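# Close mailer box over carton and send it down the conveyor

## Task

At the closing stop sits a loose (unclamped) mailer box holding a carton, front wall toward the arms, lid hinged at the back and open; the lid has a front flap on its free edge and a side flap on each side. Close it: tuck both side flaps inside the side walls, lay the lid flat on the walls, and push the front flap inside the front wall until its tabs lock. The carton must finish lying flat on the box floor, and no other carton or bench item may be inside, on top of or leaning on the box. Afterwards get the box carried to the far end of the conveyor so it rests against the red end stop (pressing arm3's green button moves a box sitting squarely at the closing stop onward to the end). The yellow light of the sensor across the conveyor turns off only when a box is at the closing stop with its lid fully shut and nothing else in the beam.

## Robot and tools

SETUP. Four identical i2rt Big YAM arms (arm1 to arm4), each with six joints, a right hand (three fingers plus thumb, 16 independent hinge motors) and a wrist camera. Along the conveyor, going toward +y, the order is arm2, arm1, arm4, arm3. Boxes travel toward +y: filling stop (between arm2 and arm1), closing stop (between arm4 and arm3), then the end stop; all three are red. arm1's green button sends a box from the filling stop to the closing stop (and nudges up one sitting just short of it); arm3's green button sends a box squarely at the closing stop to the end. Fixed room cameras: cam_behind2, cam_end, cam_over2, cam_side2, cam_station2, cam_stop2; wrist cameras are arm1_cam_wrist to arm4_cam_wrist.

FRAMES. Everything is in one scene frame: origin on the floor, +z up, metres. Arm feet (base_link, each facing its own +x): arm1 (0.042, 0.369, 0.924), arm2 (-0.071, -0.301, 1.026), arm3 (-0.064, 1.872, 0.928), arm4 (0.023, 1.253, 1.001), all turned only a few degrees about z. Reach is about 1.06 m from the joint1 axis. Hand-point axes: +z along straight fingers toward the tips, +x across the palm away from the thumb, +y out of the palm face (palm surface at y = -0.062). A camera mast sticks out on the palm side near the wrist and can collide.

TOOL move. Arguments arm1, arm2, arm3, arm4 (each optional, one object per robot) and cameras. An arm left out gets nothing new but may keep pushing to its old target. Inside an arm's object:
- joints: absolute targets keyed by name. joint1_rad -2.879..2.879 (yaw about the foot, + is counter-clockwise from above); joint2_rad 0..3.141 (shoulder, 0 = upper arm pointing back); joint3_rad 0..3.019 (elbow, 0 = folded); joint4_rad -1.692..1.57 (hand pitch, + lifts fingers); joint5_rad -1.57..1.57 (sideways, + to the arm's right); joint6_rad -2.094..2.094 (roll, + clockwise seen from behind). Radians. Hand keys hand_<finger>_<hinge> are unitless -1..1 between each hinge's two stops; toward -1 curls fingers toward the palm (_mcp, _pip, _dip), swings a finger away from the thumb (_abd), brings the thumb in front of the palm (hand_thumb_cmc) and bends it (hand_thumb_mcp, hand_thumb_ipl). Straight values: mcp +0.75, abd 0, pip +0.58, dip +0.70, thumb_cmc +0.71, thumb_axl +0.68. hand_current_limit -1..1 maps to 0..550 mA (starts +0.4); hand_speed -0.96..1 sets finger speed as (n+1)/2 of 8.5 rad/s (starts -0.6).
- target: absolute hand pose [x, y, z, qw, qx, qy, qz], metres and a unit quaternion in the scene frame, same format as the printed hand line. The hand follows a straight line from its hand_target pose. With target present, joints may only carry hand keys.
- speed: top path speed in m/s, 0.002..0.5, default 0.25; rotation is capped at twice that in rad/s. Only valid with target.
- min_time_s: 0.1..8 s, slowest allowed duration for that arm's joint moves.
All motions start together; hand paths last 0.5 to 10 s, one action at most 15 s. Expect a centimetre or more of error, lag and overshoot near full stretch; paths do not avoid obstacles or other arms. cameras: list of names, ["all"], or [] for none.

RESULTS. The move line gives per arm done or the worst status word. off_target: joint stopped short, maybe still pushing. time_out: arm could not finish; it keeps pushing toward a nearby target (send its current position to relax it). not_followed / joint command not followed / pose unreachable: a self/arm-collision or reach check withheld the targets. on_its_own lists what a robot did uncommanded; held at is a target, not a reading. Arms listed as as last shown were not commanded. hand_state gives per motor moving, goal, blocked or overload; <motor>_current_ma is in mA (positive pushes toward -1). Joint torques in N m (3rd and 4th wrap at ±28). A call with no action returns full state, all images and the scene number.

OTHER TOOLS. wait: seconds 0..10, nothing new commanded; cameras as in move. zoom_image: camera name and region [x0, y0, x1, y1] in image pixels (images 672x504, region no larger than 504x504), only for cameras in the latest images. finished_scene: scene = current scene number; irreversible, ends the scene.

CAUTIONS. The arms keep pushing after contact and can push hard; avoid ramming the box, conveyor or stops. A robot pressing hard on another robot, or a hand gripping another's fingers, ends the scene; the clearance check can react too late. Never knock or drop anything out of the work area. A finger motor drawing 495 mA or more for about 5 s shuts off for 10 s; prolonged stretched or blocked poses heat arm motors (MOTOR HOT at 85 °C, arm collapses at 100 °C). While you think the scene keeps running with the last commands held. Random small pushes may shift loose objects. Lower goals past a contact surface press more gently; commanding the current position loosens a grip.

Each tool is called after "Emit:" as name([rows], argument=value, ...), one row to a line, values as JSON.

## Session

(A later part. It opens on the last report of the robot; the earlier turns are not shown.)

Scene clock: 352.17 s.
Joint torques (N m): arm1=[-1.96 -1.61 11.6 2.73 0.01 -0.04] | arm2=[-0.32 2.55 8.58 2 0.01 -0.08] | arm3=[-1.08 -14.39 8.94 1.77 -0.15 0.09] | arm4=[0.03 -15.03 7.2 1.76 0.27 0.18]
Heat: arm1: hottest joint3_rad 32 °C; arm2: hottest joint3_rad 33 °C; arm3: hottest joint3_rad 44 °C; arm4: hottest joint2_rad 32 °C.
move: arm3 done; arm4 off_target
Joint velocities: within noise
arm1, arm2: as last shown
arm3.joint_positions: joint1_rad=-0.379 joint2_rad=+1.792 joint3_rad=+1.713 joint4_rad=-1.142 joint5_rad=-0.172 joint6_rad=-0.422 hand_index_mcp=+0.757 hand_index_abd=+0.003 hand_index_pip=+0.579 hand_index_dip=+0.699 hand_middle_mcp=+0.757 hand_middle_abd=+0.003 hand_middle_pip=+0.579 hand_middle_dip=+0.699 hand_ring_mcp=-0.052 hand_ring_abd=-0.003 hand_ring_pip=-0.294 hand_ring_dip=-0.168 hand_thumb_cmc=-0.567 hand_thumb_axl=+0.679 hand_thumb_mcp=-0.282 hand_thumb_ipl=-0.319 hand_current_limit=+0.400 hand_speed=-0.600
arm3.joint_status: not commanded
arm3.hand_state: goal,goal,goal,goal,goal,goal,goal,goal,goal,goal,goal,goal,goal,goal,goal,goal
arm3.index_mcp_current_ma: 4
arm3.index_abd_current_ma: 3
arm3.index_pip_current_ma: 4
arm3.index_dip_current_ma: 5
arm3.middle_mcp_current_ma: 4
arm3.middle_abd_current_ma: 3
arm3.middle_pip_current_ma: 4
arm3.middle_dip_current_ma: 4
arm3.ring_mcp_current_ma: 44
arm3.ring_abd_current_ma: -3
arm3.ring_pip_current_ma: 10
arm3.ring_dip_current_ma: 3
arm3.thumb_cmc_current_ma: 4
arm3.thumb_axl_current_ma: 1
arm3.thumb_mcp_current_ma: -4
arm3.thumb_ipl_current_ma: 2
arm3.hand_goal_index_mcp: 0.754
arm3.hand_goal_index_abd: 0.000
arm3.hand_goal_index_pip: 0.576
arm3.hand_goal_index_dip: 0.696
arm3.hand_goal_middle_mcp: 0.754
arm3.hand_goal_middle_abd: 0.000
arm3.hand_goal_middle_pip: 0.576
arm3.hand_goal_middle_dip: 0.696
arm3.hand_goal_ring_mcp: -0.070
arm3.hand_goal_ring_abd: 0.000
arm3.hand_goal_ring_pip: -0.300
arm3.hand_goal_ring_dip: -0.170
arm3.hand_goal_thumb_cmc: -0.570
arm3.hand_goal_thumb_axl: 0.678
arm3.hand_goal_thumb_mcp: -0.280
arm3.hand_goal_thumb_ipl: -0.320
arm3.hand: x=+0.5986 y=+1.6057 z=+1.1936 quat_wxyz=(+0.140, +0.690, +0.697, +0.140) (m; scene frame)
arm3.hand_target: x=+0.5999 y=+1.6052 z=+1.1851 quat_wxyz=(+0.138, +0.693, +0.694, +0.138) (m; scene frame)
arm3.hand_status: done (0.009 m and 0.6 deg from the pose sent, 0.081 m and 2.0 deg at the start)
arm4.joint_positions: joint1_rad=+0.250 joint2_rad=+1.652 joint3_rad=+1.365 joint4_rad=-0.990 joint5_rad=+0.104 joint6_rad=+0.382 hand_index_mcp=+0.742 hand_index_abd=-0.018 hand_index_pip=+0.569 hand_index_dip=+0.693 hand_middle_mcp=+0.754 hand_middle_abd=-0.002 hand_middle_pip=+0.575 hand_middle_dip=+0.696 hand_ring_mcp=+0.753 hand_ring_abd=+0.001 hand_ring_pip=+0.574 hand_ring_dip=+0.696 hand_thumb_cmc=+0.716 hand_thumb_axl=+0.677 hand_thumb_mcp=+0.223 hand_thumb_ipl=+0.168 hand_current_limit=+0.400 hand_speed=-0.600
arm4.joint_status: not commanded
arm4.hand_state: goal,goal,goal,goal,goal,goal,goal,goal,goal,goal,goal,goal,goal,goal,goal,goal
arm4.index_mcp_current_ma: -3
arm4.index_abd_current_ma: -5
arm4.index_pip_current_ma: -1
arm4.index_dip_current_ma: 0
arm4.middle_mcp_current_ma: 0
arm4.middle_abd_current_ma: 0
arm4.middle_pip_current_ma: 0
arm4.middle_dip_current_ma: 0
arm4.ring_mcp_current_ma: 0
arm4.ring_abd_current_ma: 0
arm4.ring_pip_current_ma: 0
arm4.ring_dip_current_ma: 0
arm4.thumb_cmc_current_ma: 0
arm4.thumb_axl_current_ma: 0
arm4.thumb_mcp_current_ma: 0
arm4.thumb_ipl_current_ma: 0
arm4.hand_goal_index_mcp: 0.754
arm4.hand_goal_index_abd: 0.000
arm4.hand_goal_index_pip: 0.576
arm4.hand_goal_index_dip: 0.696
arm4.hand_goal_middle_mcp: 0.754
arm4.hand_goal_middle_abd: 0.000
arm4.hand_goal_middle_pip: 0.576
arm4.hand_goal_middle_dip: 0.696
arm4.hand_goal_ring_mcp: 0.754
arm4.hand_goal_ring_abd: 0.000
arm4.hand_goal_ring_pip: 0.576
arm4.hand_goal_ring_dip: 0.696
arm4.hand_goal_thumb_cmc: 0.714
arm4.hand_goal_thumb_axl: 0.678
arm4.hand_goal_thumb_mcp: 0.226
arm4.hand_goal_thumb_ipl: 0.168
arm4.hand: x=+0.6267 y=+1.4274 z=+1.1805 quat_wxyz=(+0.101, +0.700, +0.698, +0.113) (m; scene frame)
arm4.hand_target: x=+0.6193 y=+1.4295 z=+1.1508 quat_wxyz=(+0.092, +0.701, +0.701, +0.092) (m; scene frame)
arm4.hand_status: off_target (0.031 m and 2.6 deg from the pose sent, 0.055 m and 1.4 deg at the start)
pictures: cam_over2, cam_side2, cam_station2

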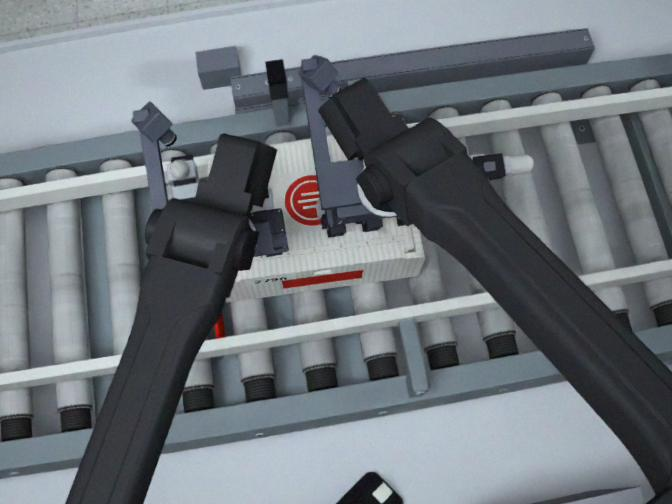

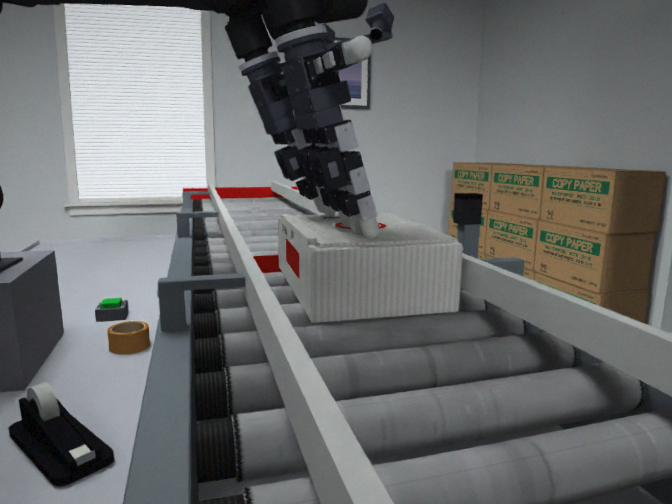

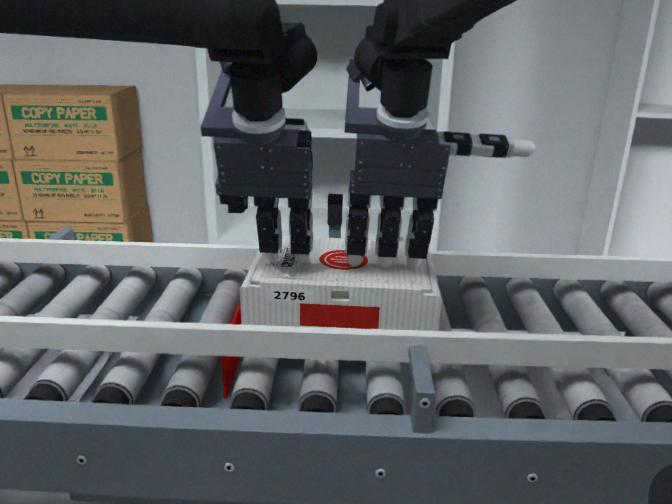

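Emit:
move(arm3={"target": [0.60, 1.605, 1.26, 0.1379, 0.6935, 0.6935, 0.1379], "speed": 0.2}, arm4={"target": [0.632, 1.432, 1.255, 0.0923, 0.7011, 0.7011, 0.0923], "speed": 0.2})

Emit:
move(arm3={"target": [0.575, 1.60, 1.23, 0.1379, 0.6935, 0.6935, 0.1379], "speed": 0.2}, arm4={"target": [0.60, 1.435, 1.225, 0.0923, 0.7011, 0.7011, 0.0923], "speed": 0.2})

Emit:
move(arm3={"target": [0.58, 1.60, 1.135, 0.1379, 0.6935, 0.6935, 0.1379], "speed": 0.1}, arm4={"target": [0.605, 1.435, 1.13, 0.0923, 0.7011, 0.7011, 0.0923], "speed": 0.1}, cameras=["cam_side2", "cam_station2", "cam_over2"])

Emit:
zoom_image(camera="cam_side2", region=[250, 180, 480, 330])

Emit:
zoom_image(camera="cam_station2", region=[210, 190, 460, 350])

Scene clock: 363.57 s.
Joint torques (N m): arm1=[-1.9 -1.55 11.6 2.76 0 -0.04] | arm2=[-0.26 2.55 8.59 2.02 0.01 -0.07] | arm3=[-1.03 -14.21 14 0.81 -0.18 0.06] | arm4=[-0.56 -17.79 15.27 0.58 0.18 0.12]
Heat: arm1: hottest joint3_rad 32 °C; arm2: hottest joint3_rad 33 °C; arm3: hottest joint3_rad 43 °C; arm4: hottest joint2_rad 32 °C.
move: arm3 off_target; arm4 off_target
Joint velocities: within noise
arm1, arm2: as last shown
arm3.joint_positions: joint1_rad=-0.379 joint2_rad=+1.790 joint3_rad=+1.852 joint4_rad=-1.315 joint5_rad=-0.172 joint6_rad=-0.421 hand_index_mcp=+0.757 hand_index_abd=+0.003 hand_index_pip=+0.579 hand_index_dip=+0.699 hand_middle_mcp=+0.757 hand_middle_abd=+0.003 hand_middle_pip=+0.579 hand_middle_dip=+0.699 hand_ring_mcp=-0.052 hand_ring_abd=-0.003 hand_ring_pip=-0.294 hand_ring_dip=-0.168 hand_thumb_cmc=-0.567 hand_thumb_axl=+0.679 hand_thumb_mcp=-0.282 hand_thumb_ipl=-0.319 hand_current_limit=+0.400 hand_speed=-0.600
arm3.joint_status: not commanded
arm3.hand_state: goal,goal,goal,goal,goal,goal,goal,goal,goal,goal,goal,goal,goal,goal,goal,goal
arm3.index_mcp_current_ma: 4
arm3.index_abd_current_ma: 3
arm3.index_pip_current_ma: 4
arm3.index_dip_current_ma: 5
arm3.middle_mcp_current_ma: 4
arm3.middle_abd_current_ma: 3
arm3.middle_pip_current_ma: 4
arm3.middle_dip_current_ma: 4
arm3.ring_mcp_current_ma: 44
arm3.ring_abd_current_ma: -3
arm3.ring_pip_current_ma: 10
arm3.ring_dip_current_ma: 3
arm3.thumb_cmc_current_ma: 4
arm3.thumb_axl_current_ma: 1
arm3.thumb_mcp_current_ma: -4
arm3.thumb_ipl_current_ma: 2
arm3.hand_goal_index_mcp: 0.754
arm3.hand_goal_index_abd: 0.000
arm3.hand_goal_index_pip: 0.576
arm3.hand_goal_index_dip: 0.696
arm3.hand_goal_middle_mcp: 0.754
arm3.hand_goal_middle_abd: 0.000
arm3.hand_goal_middle_pip: 0.576
arm3.hand_goal_middle_dip: 0.696
arm3.hand_goal_ring_mcp: -0.070
arm3.hand_goal_ring_abd: 0.000
arm3.hand_goal_ring_pip: -0.300
arm3.hand_goal_ring_dip: -0.170
arm3.hand_goal_thumb_cmc: -0.570
arm3.hand_goal_thumb_axl: 0.678
arm3.hand_goal_thumb_mcp: -0.280
arm3.hand_goal_thumb_ipl: -0.320
arm3.hand: x=+0.5923 y=+1.6089 z=+1.2420 quat_wxyz=(+0.125, +0.693, +0.697, +0.134) (m; scene frame)
arm3.hand_target: x=+0.5993 y=+1.6055 z=+1.2599 quat_wxyz=(+0.138, +0.693, +0.693, +0.138) (m; scene frame)
arm3.hand_status: off_target (0.020 m and 1.6 deg from the pose sent, 0.066 m and 0.6 deg at the start)
arm4.joint_positions: joint1_rad=+0.250 joint2_rad=+1.651 joint3_rad=+1.521 joint4_rad=-1.238 joint5_rad=+0.104 joint6_rad=+0.382 hand_index_mcp=+0.753 hand_index_abd=-0.003 hand_index_pip=+0.574 hand_index_dip=+0.694 hand_middle_mcp=+0.753 hand_middle_abd=-0.003 hand_middle_pip=+0.574 hand_middle_dip=+0.694 hand_ring_mcp=+0.753 hand_ring_abd=+0.001 hand_ring_pip=+0.574 hand_ring_dip=+0.696 hand_thumb_cmc=+0.716 hand_thumb_axl=+0.677 hand_thumb_mcp=+0.223 hand_thumb_ipl=+0.168 hand_current_limit=+0.400 hand_speed=-0.600
arm4.joint_status: not commanded
arm4.hand_state: goal,goal,goal,goal,goal,goal,goal,goal,goal,goal,goal,goal,goal,goal,goal,goal
arm4.index_mcp_current_ma: 0
arm4.index_abd_current_ma: 0
arm4.index_pip_current_ma: 0
arm4.index_dip_current_ma: 0
arm4.middle_mcp_current_ma: 0
arm4.middle_abd_current_ma: 0
arm4.middle_pip_current_ma: 0
arm4.middle_dip_current_ma: 0
arm4.ring_mcp_current_ma: 0
arm4.ring_abd_current_ma: 0
arm4.ring_pip_current_ma: 0
arm4.ring_dip_current_ma: 0
arm4.thumb_cmc_current_ma: 0
arm4.thumb_axl_current_ma: 0
arm4.thumb_mcp_current_ma: 0
arm4.thumb_ipl_current_ma: 0
arm4.hand_goal_index_mcp: 0.754
arm4.hand_goal_index_abd: 0.000
arm4.hand_goal_index_pip: 0.576
arm4.hand_goal_index_dip: 0.696
arm4.hand_goal_middle_mcp: 0.754
arm4.hand_goal_middle_abd: 0.000
arm4.hand_goal_middle_pip: 0.576
arm4.hand_goal_middle_dip: 0.696
arm4.hand_goal_ring_mcp: 0.754
arm4.hand_goal_ring_abd: 0.000
arm4.hand_goal_ring_pip: 0.576
arm4.hand_goal_ring_dip: 0.696
arm4.hand_goal_thumb_cmc: 0.714
arm4.hand_goal_thumb_axl: 0.678
arm4.hand_goal_thumb_mcp: 0.226
arm4.hand_goal_thumb_ipl: 0.168
arm4.hand: x=+0.6202 y=+1.4245 z=+1.2280 quat_wxyz=(+0.084, +0.702, +0.704, +0.071) (m; scene frame)
arm4.hand_target: x=+0.6308 y=+1.4316 z=+1.2550 quat_wxyz=(+0.092, +0.701, +0.701, +0.093) (m; scene frame)
arm4.hand_status: off_target (0.030 m and 2.6 deg from the pose sent, 0.075 m and 2.6 deg at the start)
pictures: none

Scene clock: 364.70 s.
Joint torques (N m): arm1=[-1.9 -1.67 11.63 2.73 0 -0.04] | arm2=[-0.26 2.49 8.59 2 0.01 -0.07] | arm3=[-1.49 -14.92 8.88 1.76 -0.45 -0.1] | arm4=[0.21 -18.73 9.28 1.8 0.29 0.12]
Heat: arm1: hottest joint3_rad 32 °C; arm2: hottest joint3_rad 33 °C; arm3: hottest joint3_rad 43 °C; arm4: hottest joint2_rad 32 °C.
move: arm3 done; arm4 off_target
Joint velocities: within noise
arm1, arm2: as last shown
arm3.joint_positions: joint1_rad=-0.399 joint2_rad=+1.748 joint3_rad=+1.751 joint4_rad=-1.243 joint5_rad=-0.174 joint6_rad=-0.426 hand_index_mcp=+0.757 hand_index_abd=+0.003 hand_index_pip=+0.579 hand_index_dip=+0.699 hand_middle_mcp=+0.757 hand_middle_abd=+0.003 hand_middle_pip=+0.579 hand_middle_dip=+0.699 hand_ring_mcp=-0.052 hand_ring_abd=-0.003 hand_ring_pip=-0.294 hand_ring_dip=-0.168 hand_thumb_cmc=-0.567 hand_thumb_axl=+0.679 hand_thumb_mcp=-0.282 hand_thumb_ipl=-0.319 hand_current_limit=+0.400 hand_speed=-0.600
arm3.joint_status: not commanded
arm3.hand_state: goal,goal,goal,goal,goal,goal,goal,goal,goal,goal,goal,goal,goal,goal,goal,goal
arm3.index_mcp_current_ma: 4
arm3.index_abd_current_ma: 3
arm3.index_pip_current_ma: 4
arm3.index_dip_current_ma: 5
arm3.middle_mcp_current_ma: 4
arm3.middle_abd_current_ma: 3
arm3.middle_pip_current_ma: 4
arm3.middle_dip_current_ma: 4
arm3.ring_mcp_current_ma: 44
arm3.ring_abd_current_ma: -3
arm3.ring_pip_current_ma: 10
arm3.ring_dip_current_ma: 3
arm3.thumb_cmc_current_ma: 4
arm3.thumb_axl_current_ma: 1
arm3.thumb_mcp_current_ma: -4
arm3.thumb_ipl_current_ma: 2
arm3.hand_goal_index_mcp: 0.754
arm3.hand_goal_index_abd: 0.000
arm3.hand_goal_index_pip: 0.576
arm3.hand_goal_index_dip: 0.696
arm3.hand_goal_middle_mcp: 0.754
arm3.hand_goal_middle_abd: 0.000
arm3.hand_goal_middle_pip: 0.576
arm3.hand_goal_middle_dip: 0.696
arm3.hand_goal_ring_mcp: -0.070
arm3.hand_goal_ring_abd: 0.000
arm3.hand_goal_ring_pip: -0.300
arm3.hand_goal_ring_dip: -0.170
arm3.hand_goal_thumb_cmc: -0.570
arm3.hand_goal_thumb_axl: 0.678
arm3.hand_goal_thumb_mcp: -0.280
arm3.hand_goal_thumb_ipl: -0.320
arm3.hand: x=+0.5765 y=+1.6011 z=+1.2280 quat_wxyz=(+0.133, +0.697, +0.692, +0.136) (m; scene frame)
arm3.hand_target: x=+0.5750 y=+1.6001 z=+1.2300 quat_wxyz=(+0.138, +0.694, +0.693, +0.138) (m; scene frame)
arm3.hand_status: done (0.003 m and 0.8 deg from the pose sent, 0.023 m and 1.6 deg at the start)
arm4.joint_positions: joint1_rad=+0.273 joint2_rad=+1.610 joint3_rad=+1.435 joint4_rad=-1.177 joint5_rad=+0.109 joint6_rad=+0.409 hand_index_mcp=+0.753 hand_index_abd=-0.003 hand_index_pip=+0.574 hand_index_dip=+0.694 hand_middle_mcp=+0.753 hand_middle_abd=-0.003 hand_middle_pip=+0.574 hand_middle_dip=+0.694 hand_ring_mcp=+0.753 hand_ring_abd=+0.001 hand_ring_pip=+0.574 hand_ring_dip=+0.696 hand_thumb_cmc=+0.716 hand_thumb_axl=+0.677 hand_thumb_mcp=+0.223 hand_thumb_ipl=+0.168 hand_current_limit=+0.400 hand_speed=-0.600
arm4.joint_status: not commanded
arm4.hand_state: goal,goal,goal,goal,goal,goal,goal,goal,goal,goal,goal,goal,goal,goal,goal,goal
arm4.index_mcp_current_ma: 0
arm4.index_abd_current_ma: 0
arm4.index_pip_current_ma: 0
arm4.index_dip_current_ma: 0
arm4.middle_mcp_current_ma: 0
arm4.middle_abd_current_ma: 0
arm4.middle_pip_current_ma: 0
arm4.middle_dip_current_ma: 0
arm4.ring_mcp_current_ma: 0
arm4.ring_abd_current_ma: 0
arm4.ring_pip_current_ma: 0
arm4.ring_dip_current_ma: 0
arm4.thumb_cmc_current_ma: 0
arm4.thumb_axl_current_ma: 0
arm4.thumb_mcp_current_ma: 0
arm4.thumb_ipl_current_ma: 0
arm4.hand_goal_index_mcp: 0.754
arm4.hand_goal_index_abd: 0.000
arm4.hand_goal_index_pip: 0.576
arm4.hand_goal_index_dip: 0.696
arm4.hand_goal_middle_mcp: 0.754
arm4.hand_goal_middle_abd: 0.000
arm4.hand_goal_middle_pip: 0.576
arm4.hand_goal_middle_dip: 0.696
arm4.hand_goal_ring_mcp: 0.754
arm4.hand_goal_ring_abd: 0.000
arm4.hand_goal_ring_pip: 0.576
arm4.hand_goal_ring_dip: 0.696
arm4.hand_goal_thumb_cmc: 0.714
arm4.hand_goal_thumb_axl: 0.678
arm4.hand_goal_thumb_mcp: 0.226
arm4.hand_goal_thumb_ipl: 0.168
arm4.hand: x=+0.6025 y=+1.4289 z=+1.2166 quat_wxyz=(+0.087, +0.703, +0.701, +0.080) (m; scene frame)
arm4.hand_target: x=+0.6000 y=+1.4349 z=+1.2249 quat_wxyz=(+0.092, +0.701, +0.701, +0.092) (m; scene frame)
arm4.hand_status: off_target (0.011 m and 1.6 deg from the pose sent, 0.023 m and 2.6 deg at the start)
pictures: none

Scene clock: 366.30 s.
Joint torques (N m): arm1=[-1.96 -1.55 11.6 2.76 0.01 -0.04] | arm2=[-0.26 2.55 8.58 2 0.01 -0.07] | arm3=[-1.14 -9.76 7.01 2.02 -0.39 -0.05] | arm4=[-0.09 -11.46 6.5 2.86 -0.26 0.08]
Heat: arm1: hottest joint3_rad 32 °C; arm2: hottest joint3_rad 33 °C; arm3: hottest joint3_rad 43 °C; arm4: hottest joint2_rad 32 °C.
move: arm3 off_target; arm4 off_target
Joint velocities: within noise
arm1, arm2: as last shown
arm3.joint_positions: joint1_rad=-0.400 joint2_rad=+1.716 joint3_rad=+1.566 joint4_rad=-1.010 joint5_rad=-0.174 joint6_rad=-0.426 hand_index_mcp=+0.774 hand_index_abd=-0.027 hand_index_pip=+0.593 hand_index_dip=+0.707 hand_middle_mcp=+0.757 hand_middle_abd=-0.001 hand_middle_pip=+0.579 hand_middle_dip=+0.699 hand_ring_mcp=-0.052 hand_ring_abd=-0.003 hand_ring_pip=-0.294 hand_ring_dip=-0.168 hand_thumb_cmc=-0.567 hand_thumb_axl=+0.679 hand_thumb_mcp=-0.282 hand_thumb_ipl=-0.319 hand_current_limit=+0.400 hand_speed=-0.600
arm3.joint_status: not commanded
arm3.hand_state: blocked,blocked,goal,goal,goal,goal,goal,goal,goal,goal,goal,goal,goal,goal,goal,goal
arm3.index_mcp_current_ma: 49
arm3.index_abd_current_ma: -55
arm3.index_pip_current_ma: 35
arm3.index_dip_current_ma: 20
arm3.middle_mcp_current_ma: 4
arm3.middle_abd_current_ma: -1
arm3.middle_pip_current_ma: 4
arm3.middle_dip_current_ma: 4
arm3.ring_mcp_current_ma: 42
arm3.ring_abd_current_ma: -3
arm3.ring_pip_current_ma: 10
arm3.ring_dip_current_ma: 3
arm3.thumb_cmc_current_ma: 4
arm3.thumb_axl_current_ma: 1
arm3.thumb_mcp_current_ma: -4
arm3.thumb_ipl_current_ma: 2
arm3.hand_goal_index_mcp: 0.754
arm3.hand_goal_index_abd: 0.000
arm3.hand_goal_index_pip: 0.576
arm3.hand_goal_index_dip: 0.696
arm3.hand_goal_middle_mcp: 0.754
arm3.hand_goal_middle_abd: 0.000
arm3.hand_goal_middle_pip: 0.576
arm3.hand_goal_middle_dip: 0.696
arm3.hand_goal_ring_mcp: -0.070
arm3.hand_goal_ring_abd: 0.000
arm3.hand_goal_ring_pip: -0.300
arm3.hand_goal_ring_dip: -0.170
arm3.hand_goal_thumb_cmc: -0.570
arm3.hand_goal_thumb_axl: 0.678
arm3.hand_goal_thumb_mcp: -0.280
arm3.hand_goal_thumb_ipl: -0.320
arm3.hand: x=+0.5764 y=+1.6004 z=+1.1873 quat_wxyz=(+0.170, +0.689, +0.689, +0.148) (m; scene frame)
arm3.hand_target: x=+0.5773 y=+1.6013 z=+1.1363 quat_wxyz=(+0.138, +0.694, +0.694, +0.138) (m; scene frame)
arm3.hand_status: off_target (0.052 m and 3.9 deg from the pose sent, 0.093 m and 0.8 deg at the start)
arm4.joint_positions: joint1_rad=+0.273 joint2_rad=+1.598 joint3_rad=+1.297 joint4_rad=-0.960 joint5_rad=+0.123 joint6_rad=+0.409 hand_index_mcp=+0.795 hand_index_abd=+0.010 hand_index_pip=+0.605 hand_index_dip=+0.714 hand_middle_mcp=+0.756 hand_middle_abd=-0.003 hand_middle_pip=+0.576 hand_middle_dip=+0.695 hand_ring_mcp=+0.755 hand_ring_abd=+0.001 hand_ring_pip=+0.576 hand_ring_dip=+0.696 hand_thumb_cmc=+0.716 hand_thumb_axl=+0.677 hand_thumb_mcp=+0.223 hand_thumb_ipl=+0.168 hand_current_limit=+0.400 hand_speed=-0.600
arm4.joint_status: not commanded
arm4.hand_state: blocked,goal,blocked,goal,goal,goal,goal,goal,goal,goal,goal,goal,goal,goal,goal,goal
arm4.index_mcp_current_ma: 35
arm4.index_abd_current_ma: 2
arm4.index_pip_current_ma: 16
arm4.index_dip_current_ma: 6
arm4.middle_mcp_current_ma: 0
arm4.middle_abd_current_ma: 0
arm4.middle_pip_current_ma: 0
arm4.middle_dip_current_ma: 0
arm4.ring_mcp_current_ma: 0
arm4.ring_abd_current_ma: 0
arm4.ring_pip_current_ma: 0
arm4.ring_dip_current_ma: 0
arm4.thumb_cmc_current_ma: 0
arm4.thumb_axl_current_ma: 0
arm4.thumb_mcp_current_ma: 0
arm4.thumb_ipl_current_ma: 0
arm4.hand_goal_index_mcp: 0.754
arm4.hand_goal_index_abd: 0.000
arm4.hand_goal_index_pip: 0.576
arm4.hand_goal_index_dip: 0.696
arm4.hand_goal_middle_mcp: 0.754
arm4.hand_goal_middle_abd: 0.000
arm4.hand_goal_middle_pip: 0.576
arm4.hand_goal_middle_dip: 0.696
arm4.hand_goal_ring_mcp: 0.754
arm4.hand_goal_ring_abd: 0.000
arm4.hand_goal_ring_pip: 0.576
arm4.hand_goal_ring_dip: 0.696
arm4.hand_goal_thumb_cmc: 0.714
arm4.hand_goal_thumb_axl: 0.678
arm4.hand_goal_thumb_mcp: 0.226
arm4.hand_goal_thumb_ipl: 0.168
arm4.hand: x=+0.6063 y=+1.4284 z=+1.1837 quat_wxyz=(+0.110, +0.701, +0.694, +0.120) (m; scene frame)
arm4.hand_target: x=+0.6013 y=+1.4334 z=+1.1321 quat_wxyz=(+0.092, +0.701, +0.701, +0.092) (m; scene frame)
arm4.hand_status: off_target (0.054 m and 3.8 deg from the pose sent, 0.087 m and 1.6 deg at the start)
pictures: cam_over2, cam_side2, cam_station2

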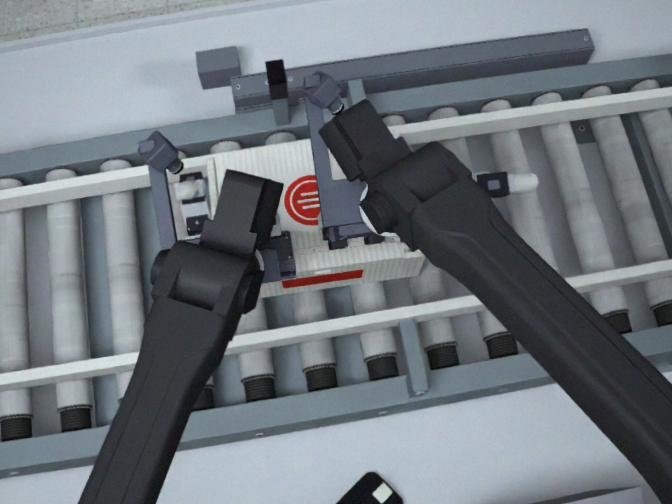

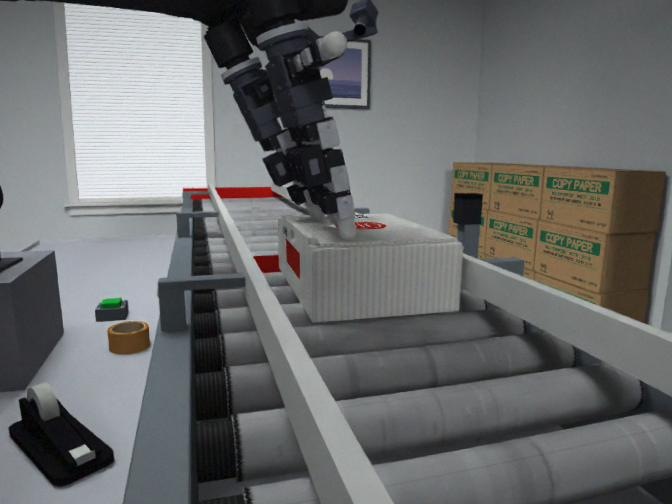

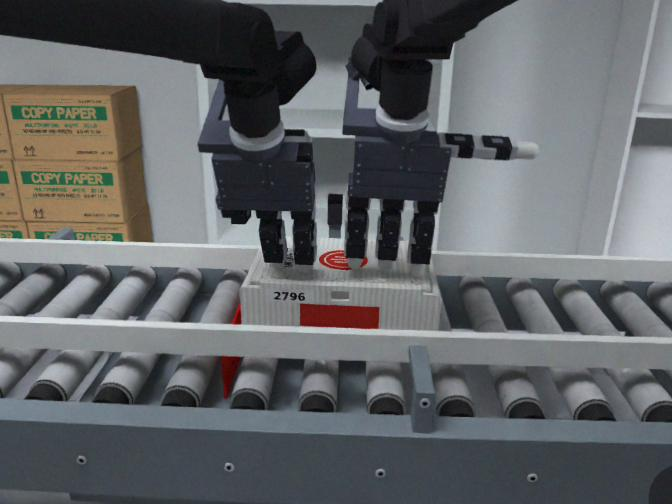

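Scaled by 2.191 from the camera's 672x504 image, which has a finer 960x720 frame.

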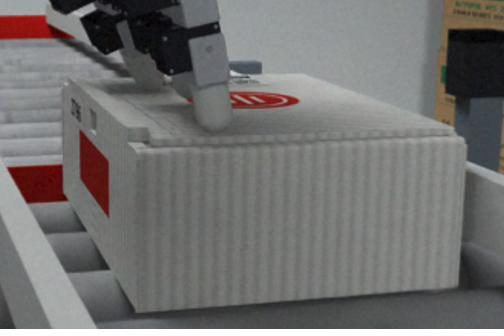

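Scaled by 2.016 from the camera's 672x504 image, which has a finer 960x720 frame.

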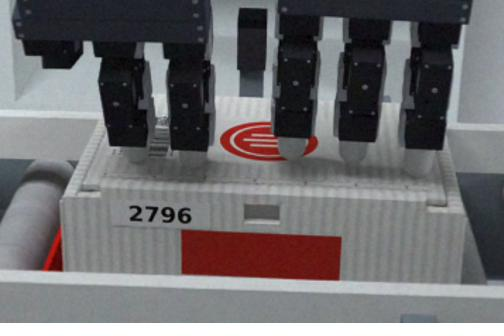

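Emit:
move(arm3={"target": [0.582, 1.602, 1.26, 0.1379, 0.6935, 0.6935, 0.1379], "speed": 0.2}, arm4={"target": [0.612, 1.432, 1.27, 0.0923, 0.7011, 0.7011, 0.0923], "speed": 0.2})

Emit:
move(arm3={"target": [0.42, 1.75, 1.30, 0.1379, 0.6935, 0.6935, 0.1379], "speed": 0.3}, arm4={"target": [0.45, 1.25, 1.33, 0.0923, 0.7011, 0.7011, 0.0923], "speed": 0.3}, cameras=["cam_side2", "cam_station2", "cam_over2", "cam_stop2", "cam_behind2", "arm3_cam_wrist", "arm4_cam_wrist"])

Emit:
zoom_image(camera="cam_over2", region=[180, 120, 440, 320])

Emit:
zoom_image(camera="cam_stop2", region=[180, 60, 560, 360])

Scene clock: 372.93 s.
Joint torques (N m): arm1=[-1.9 -1.61 11.59 2.74 0 -0.04] | arm2=[-0.26 2.55 8.59 1.99 0.01 -0.07] | arm3=[-0.97 -12.04 13.98 0.87 -0.35 -0.03] | arm4=[-0.97 -16.15 15.3 0.4 0.17 -0.01]
Heat: arm1: hottest joint3_rad 32 °C; arm2: hottest joint3_rad 33 °C; arm3: hottest joint3_rad 42 °C; arm4: hottest joint2_rad 32 °C.
move: arm3 off_target; arm4 off_target
Joint velocities: within noise
arm1, arm2: as last shown
arm3.joint_positions: joint1_rad=-0.400 joint2_rad=+1.730 joint3_rad=+1.794 joint4_rad=-1.302 joint5_rad=-0.174 joint6_rad=-0.427 hand_index_mcp=+0.754 hand_index_abd=+0.002 hand_index_pip=+0.574 hand_index_dip=+0.695 hand_middle_mcp=+0.754 hand_middle_abd=+0.001 hand_middle_pip=+0.574 hand_middle_dip=+0.695 hand_ring_mcp=-0.052 hand_ring_abd=-0.003 hand_ring_pip=-0.294 hand_ring_dip=-0.168 hand_thumb_cmc=-0.567 hand_thumb_axl=+0.679 hand_thumb_mcp=-0.282 hand_thumb_ipl=-0.319 hand_current_limit=+0.400 hand_speed=-0.600
arm3.joint_status: not commanded
arm3.hand_state: goal,goal,goal,goal,goal,goal,goal,goal,goal,goal,goal,goal,goal,goal,goal,goal
arm3.index_mcp_current_ma: 0
arm3.index_abd_current_ma: 1
arm3.index_pip_current_ma: -3
arm3.index_dip_current_ma: -1
arm3.middle_mcp_current_ma: 0
arm3.middle_abd_current_ma: 1
arm3.middle_pip_current_ma: -3
arm3.middle_dip_current_ma: -1
arm3.ring_mcp_current_ma: 42
arm3.ring_abd_current_ma: -3
arm3.ring_pip_current_ma: 10
arm3.ring_dip_current_ma: 3
arm3.thumb_cmc_current_ma: 4
arm3.thumb_axl_current_ma: 1
arm3.thumb_mcp_current_ma: -4
arm3.thumb_ipl_current_ma: 2
arm3.hand_goal_index_mcp: 0.754
arm3.hand_goal_index_abd: 0.000
arm3.hand_goal_index_pip: 0.576
arm3.hand_goal_index_dip: 0.696
arm3.hand_goal_middle_mcp: 0.754
arm3.hand_goal_middle_abd: 0.000
arm3.hand_goal_middle_pip: 0.576
arm3.hand_goal_middle_dip: 0.696
arm3.hand_goal_ring_mcp: -0.070
arm3.hand_goal_ring_abd: 0.000
arm3.hand_goal_ring_pip: -0.300
arm3.hand_goal_ring_dip: -0.170
arm3.hand_goal_thumb_cmc: -0.570
arm3.hand_goal_thumb_axl: 0.678
arm3.hand_goal_thumb_mcp: -0.280
arm3.hand_goal_thumb_ipl: -0.320
arm3.hand: x=+0.5699 y=+1.6040 z=+1.2540 quat_wxyz=(+0.134, +0.697, +0.691, +0.136) (m; scene frame)
arm3.hand_target: x=+0.5815 y=+1.6024 z=+1.2599 quat_wxyz=(+0.138, +0.693, +0.694, +0.138) (m; scene frame)
arm3.hand_status: off_target (0.014 m and 0.7 deg from the pose sent, 0.073 m and 3.9 deg at the start)
arm4.joint_positions: joint1_rad=+0.273 joint2_rad=+1.599 joint3_rad=+1.497 joint4_rad=-1.267 joint5_rad=+0.110 joint6_rad=+0.409 hand_index_mcp=+0.753 hand_index_abd=-0.003 hand_index_pip=+0.574 hand_index_dip=+0.695 hand_middle_mcp=+0.753 hand_middle_abd=-0.003 hand_middle_pip=+0.575 hand_middle_dip=+0.695 hand_ring_mcp=+0.755 hand_ring_abd=+0.001 hand_ring_pip=+0.576 hand_ring_dip=+0.696 hand_thumb_cmc=+0.716 hand_thumb_axl=+0.677 hand_thumb_mcp=+0.223 hand_thumb_ipl=+0.168 hand_current_limit=+0.400 hand_speed=-0.600
arm4.joint_status: not commanded
arm4.hand_state: goal,goal,goal,goal,goal,goal,goal,goal,goal,goal,goal,goal,goal,goal,goal,goal
arm4.index_mcp_current_ma: 0
arm4.index_abd_current_ma: 0
arm4.index_pip_current_ma: 0
arm4.index_dip_current_ma: 0
arm4.middle_mcp_current_ma: 0
arm4.middle_abd_current_ma: 0
arm4.middle_pip_current_ma: 0
arm4.middle_dip_current_ma: 0
arm4.ring_mcp_current_ma: 0
arm4.ring_abd_current_ma: 0
arm4.ring_pip_current_ma: 0
arm4.ring_dip_current_ma: 0
arm4.thumb_cmc_current_ma: 0
arm4.thumb_axl_current_ma: 0
arm4.thumb_mcp_current_ma: 0
arm4.thumb_ipl_current_ma: 0
arm4.hand_goal_index_mcp: 0.754
arm4.hand_goal_index_abd: 0.000
arm4.hand_goal_index_pip: 0.576
arm4.hand_goal_index_dip: 0.696
arm4.hand_goal_middle_mcp: 0.754
arm4.hand_goal_middle_abd: 0.000
arm4.hand_goal_middle_pip: 0.576
arm4.hand_goal_middle_dip: 0.696
arm4.hand_goal_ring_mcp: 0.754
arm4.hand_goal_ring_abd: 0.000
arm4.hand_goal_ring_pip: 0.576
arm4.hand_goal_ring_dip: 0.696
arm4.hand_goal_thumb_cmc: 0.714
arm4.hand_goal_thumb_axl: 0.678
arm4.hand_goal_thumb_mcp: 0.226
arm4.hand_goal_thumb_ipl: 0.168
arm4.hand: x=+0.5990 y=+1.4273 z=+1.2429 quat_wxyz=(+0.085, +0.703, +0.702, +0.071) (m; scene frame)
arm4.hand_target: x=+0.6106 y=+1.4314 z=+1.2700 quat_wxyz=(+0.093, +0.701, +0.701, +0.093) (m; scene frame)
arm4.hand_status: off_target (0.030 m and 2.6 deg from the pose sent, 0.087 m and 3.8 deg at the start)
pictures: none

Scene clock: 374.87 s.
Joint torques (N m): arm1=[-1.85 -1.67 11.6 2.74 0 -0.04] | arm2=[-0.32 2.49 8.58 2 0.01 -0.08] | arm3=[-0.85 -6.18 8.96 0.98 -0.08 0.1] | arm4=[-2.14 -7.36 9.55 0.58 0.01 -0.06]
Heat: arm1: hottest joint3_rad 32 °C; arm2: hottest joint3_rad 33 °C; arm3: hottest joint3_rad 42 °C; arm4: hottest joint2_rad 32 °C.
move: arm3 done; arm4 done
Joint velocities: within noise
arm1, arm2: as last shown
arm3.joint_positions: joint1_rad=-0.233 joint2_rad=+1.217 joint3_rad=+1.375 joint4_rad=-1.341 joint5_rad=-0.120 joint6_rad=-0.280 hand_index_mcp=+0.755 hand_index_abd=+0.002 hand_index_pip=+0.574 hand_index_dip=+0.695 hand_middle_mcp=+0.755 hand_middle_abd=+0.001 hand_middle_pip=+0.574 hand_middle_dip=+0.695 hand_ring_mcp=-0.052 hand_ring_abd=-0.003 hand_ring_pip=-0.294 hand_ring_dip=-0.168 hand_thumb_cmc=-0.567 hand_thumb_axl=+0.679 hand_thumb_mcp=-0.282 hand_thumb_ipl=-0.319 hand_current_limit=+0.400 hand_speed=-0.600
arm3.joint_status: not commanded
arm3.hand_state: goal,goal,goal,goal,goal,goal,goal,goal,goal,goal,goal,goal,goal,goal,goal,goal
arm3.index_mcp_current_ma: 1
arm3.index_abd_current_ma: 1
arm3.index_pip_current_ma: -2
arm3.index_dip_current_ma: -1
arm3.middle_mcp_current_ma: 1
arm3.middle_abd_current_ma: 1
arm3.middle_pip_current_ma: -2
arm3.middle_dip_current_ma: -1
arm3.ring_mcp_current_ma: 42
arm3.ring_abd_current_ma: -3
arm3.ring_pip_current_ma: 10
arm3.ring_dip_current_ma: 3
arm3.thumb_cmc_current_ma: 3
arm3.thumb_axl_current_ma: 1
arm3.thumb_mcp_current_ma: -4
arm3.thumb_ipl_current_ma: 2
arm3.hand_goal_index_mcp: 0.754
arm3.hand_goal_index_abd: 0.000
arm3.hand_goal_index_pip: 0.576
arm3.hand_goal_index_dip: 0.696
arm3.hand_goal_middle_mcp: 0.754
arm3.hand_goal_middle_abd: 0.000
arm3.hand_goal_middle_pip: 0.576
arm3.hand_goal_middle_dip: 0.696
arm3.hand_goal_ring_mcp: -0.070
arm3.hand_goal_ring_abd: 0.000
arm3.hand_goal_ring_pip: -0.300
arm3.hand_goal_ring_dip: -0.170
arm3.hand_goal_thumb_cmc: -0.570
arm3.hand_goal_thumb_axl: 0.678
arm3.hand_goal_thumb_mcp: -0.280
arm3.hand_goal_thumb_ipl: -0.320
arm3.hand: x=+0.4219 y=+1.7478 z=+1.3085 quat_wxyz=(+0.148, +0.690, +0.694, +0.144) (m; scene frame)
arm3.hand_target: x=+0.4199 y=+1.7499 z=+1.3001 quat_wxyz=(+0.138, +0.694, +0.693, +0.138) (m; scene frame)
arm3.hand_status: done (0.009 m and 1.4 deg from the pose sent, 0.214 m and 0.7 deg at the start)
arm4.joint_positions: joint1_rad=-0.061 joint2_rad=+1.069 joint3_rad=+1.217 joint4_rad=-1.431 joint5_rad=+0.021 joint6_rad=+0.076 hand_index_mcp=+0.754 hand_index_abd=-0.002 hand_index_pip=+0.574 hand_index_dip=+0.695 hand_middle_mcp=+0.754 hand_middle_abd=-0.002 hand_middle_pip=+0.575 hand_middle_dip=+0.695 hand_ring_mcp=+0.755 hand_ring_abd=+0.001 hand_ring_pip=+0.576 hand_ring_dip=+0.696 hand_thumb_cmc=+0.716 hand_thumb_axl=+0.677 hand_thumb_mcp=+0.223 hand_thumb_ipl=+0.168 hand_current_limit=+0.400 hand_speed=-0.600
arm4.joint_status: not commanded
arm4.hand_state: goal,goal,goal,goal,goal,goal,goal,goal,goal,goal,goal,goal,goal,goal,goal,goal
arm4.index_mcp_current_ma: 0
arm4.index_abd_current_ma: 0
arm4.index_pip_current_ma: 0
arm4.index_dip_current_ma: 0
arm4.middle_mcp_current_ma: 0
arm4.middle_abd_current_ma: 0
arm4.middle_pip_current_ma: 0
arm4.middle_dip_current_ma: 0
arm4.ring_mcp_current_ma: 0
arm4.ring_abd_current_ma: 0
arm4.ring_pip_current_ma: 0
arm4.ring_dip_current_ma: 0
arm4.thumb_cmc_current_ma: 0
arm4.thumb_axl_current_ma: 0
arm4.thumb_mcp_current_ma: 0
arm4.thumb_ipl_current_ma: 0
arm4.hand_goal_index_mcp: 0.754
arm4.hand_goal_index_abd: 0.000
arm4.hand_goal_index_pip: 0.576
arm4.hand_goal_index_dip: 0.696
arm4.hand_goal_middle_mcp: 0.754
arm4.hand_goal_middle_abd: 0.000
arm4.hand_goal_middle_pip: 0.576
arm4.hand_goal_middle_dip: 0.696
arm4.hand_goal_ring_mcp: 0.754
arm4.hand_goal_ring_abd: 0.000
arm4.hand_goal_ring_pip: 0.576
arm4.hand_goal_ring_dip: 0.696
arm4.hand_goal_thumb_cmc: 0.714
arm4.hand_goal_thumb_axl: 0.678
arm4.hand_goal_thumb_mcp: 0.226
arm4.hand_goal_thumb_ipl: 0.168
arm4.hand: x=+0.4530 y=+1.2554 z=+1.3363 quat_wxyz=(+0.099, +0.698, +0.702, +0.100) (m; scene frame)
arm4.hand_target: x=+0.4500 y=+1.2502 z=+1.3302 quat_wxyz=(+0.092, +0.701, +0.701, +0.092) (m; scene frame)
arm4.hand_status: done (0.009 m and 1.2 deg from the pose sent, 0.248 m and 2.6 deg at the start)
pictures: arm3_cam_wrist, arm4_cam_wrist, cam_behind2, cam_over2, cam_side2, cam_station2, cam_stop2
camera_calibration:
arm3_cam_wrist: T_world_to_cam=[[0.551113, -0.797236, 0.246352, 0.875401], [-0.803482, -0.427357, 0.414466, 0.502672], [-0.225147, -0.426357, -0.876087, 2.1107], [0, 0, 0, 1]] pos_world=[0.396661, 1.81263, 1.42516]
arm4_cam_wrist: T_world_to_cam=[[0.635241, -0.740471, 0.21948, 0.373174], [-0.693264, -0.421465, 0.584595, 0.0105609], [-0.340373, -0.523517, -0.781074, 1.98403], [0, 0, 0, 1]] pos_world=[0.445575, 1.31945, 1.46159]

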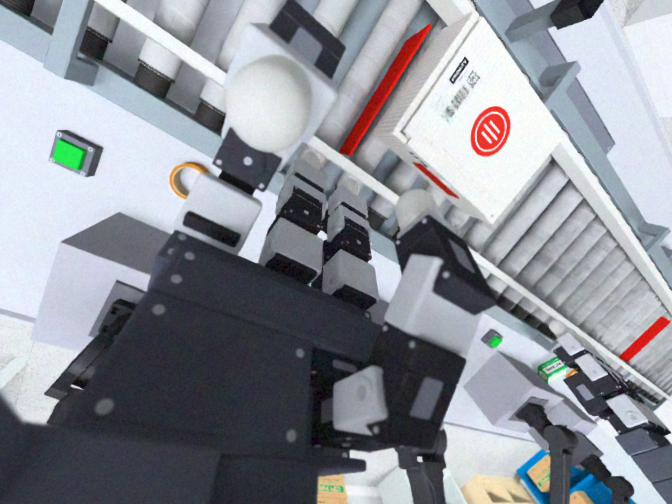

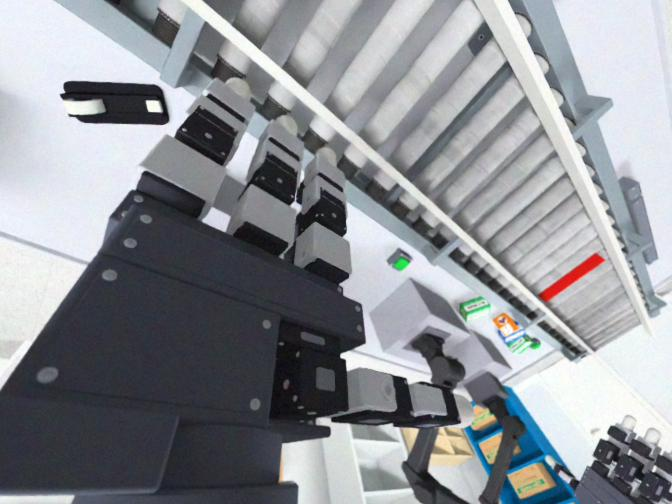

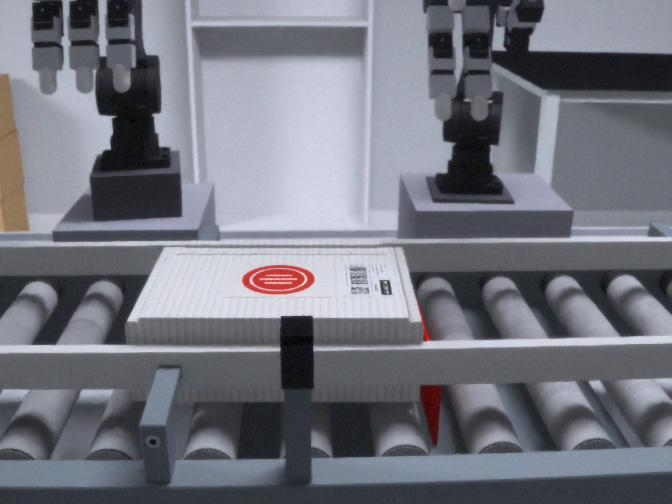

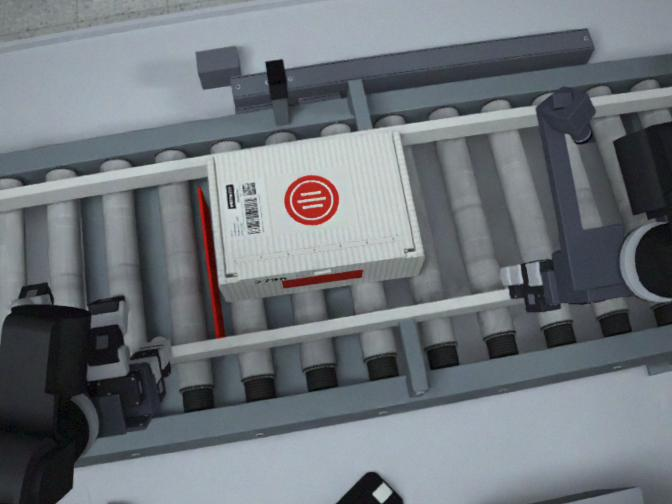

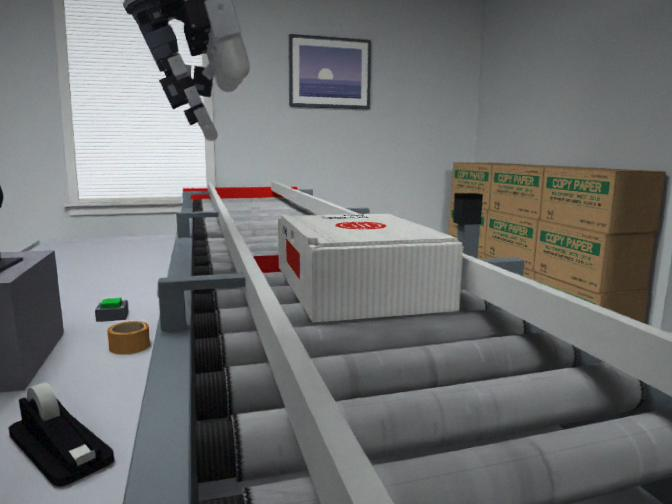

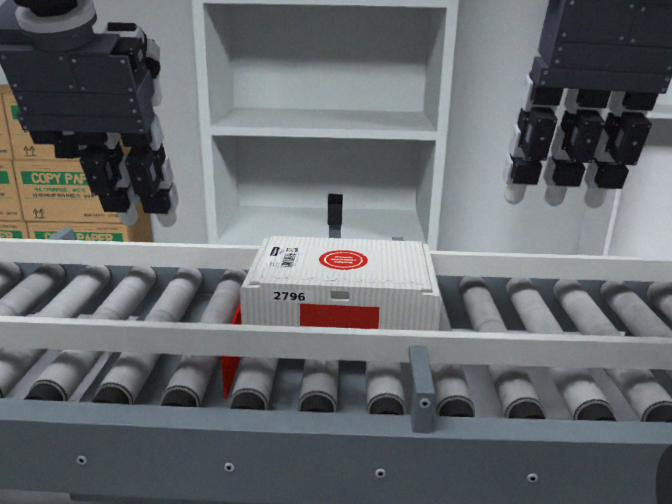

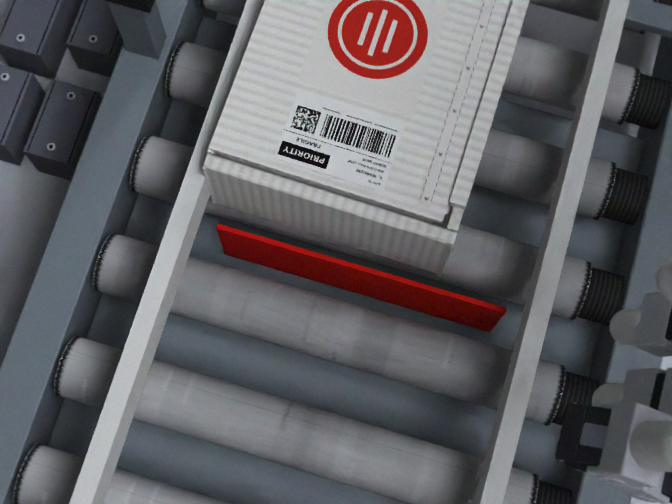

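Scaled by 1.938 from the camera's 672x504 image, which has a finer 960x720 frame.

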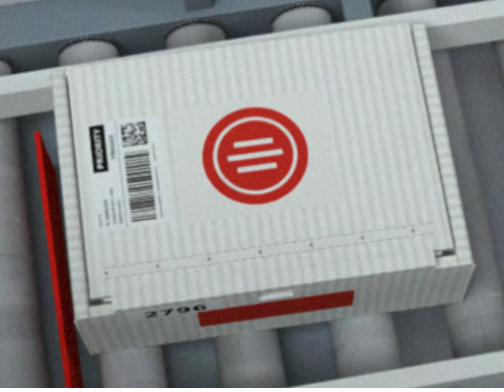

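Scaled by 1.326 from the camera's 672x504 image, which has a finer 960x720 frame.

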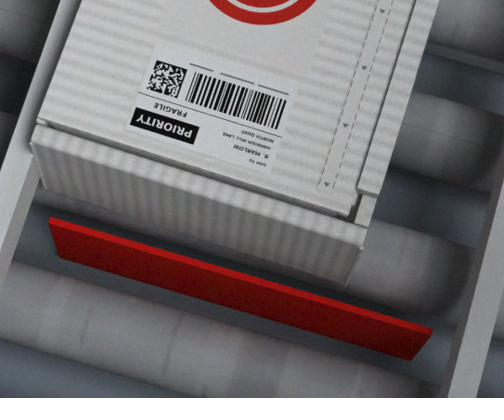

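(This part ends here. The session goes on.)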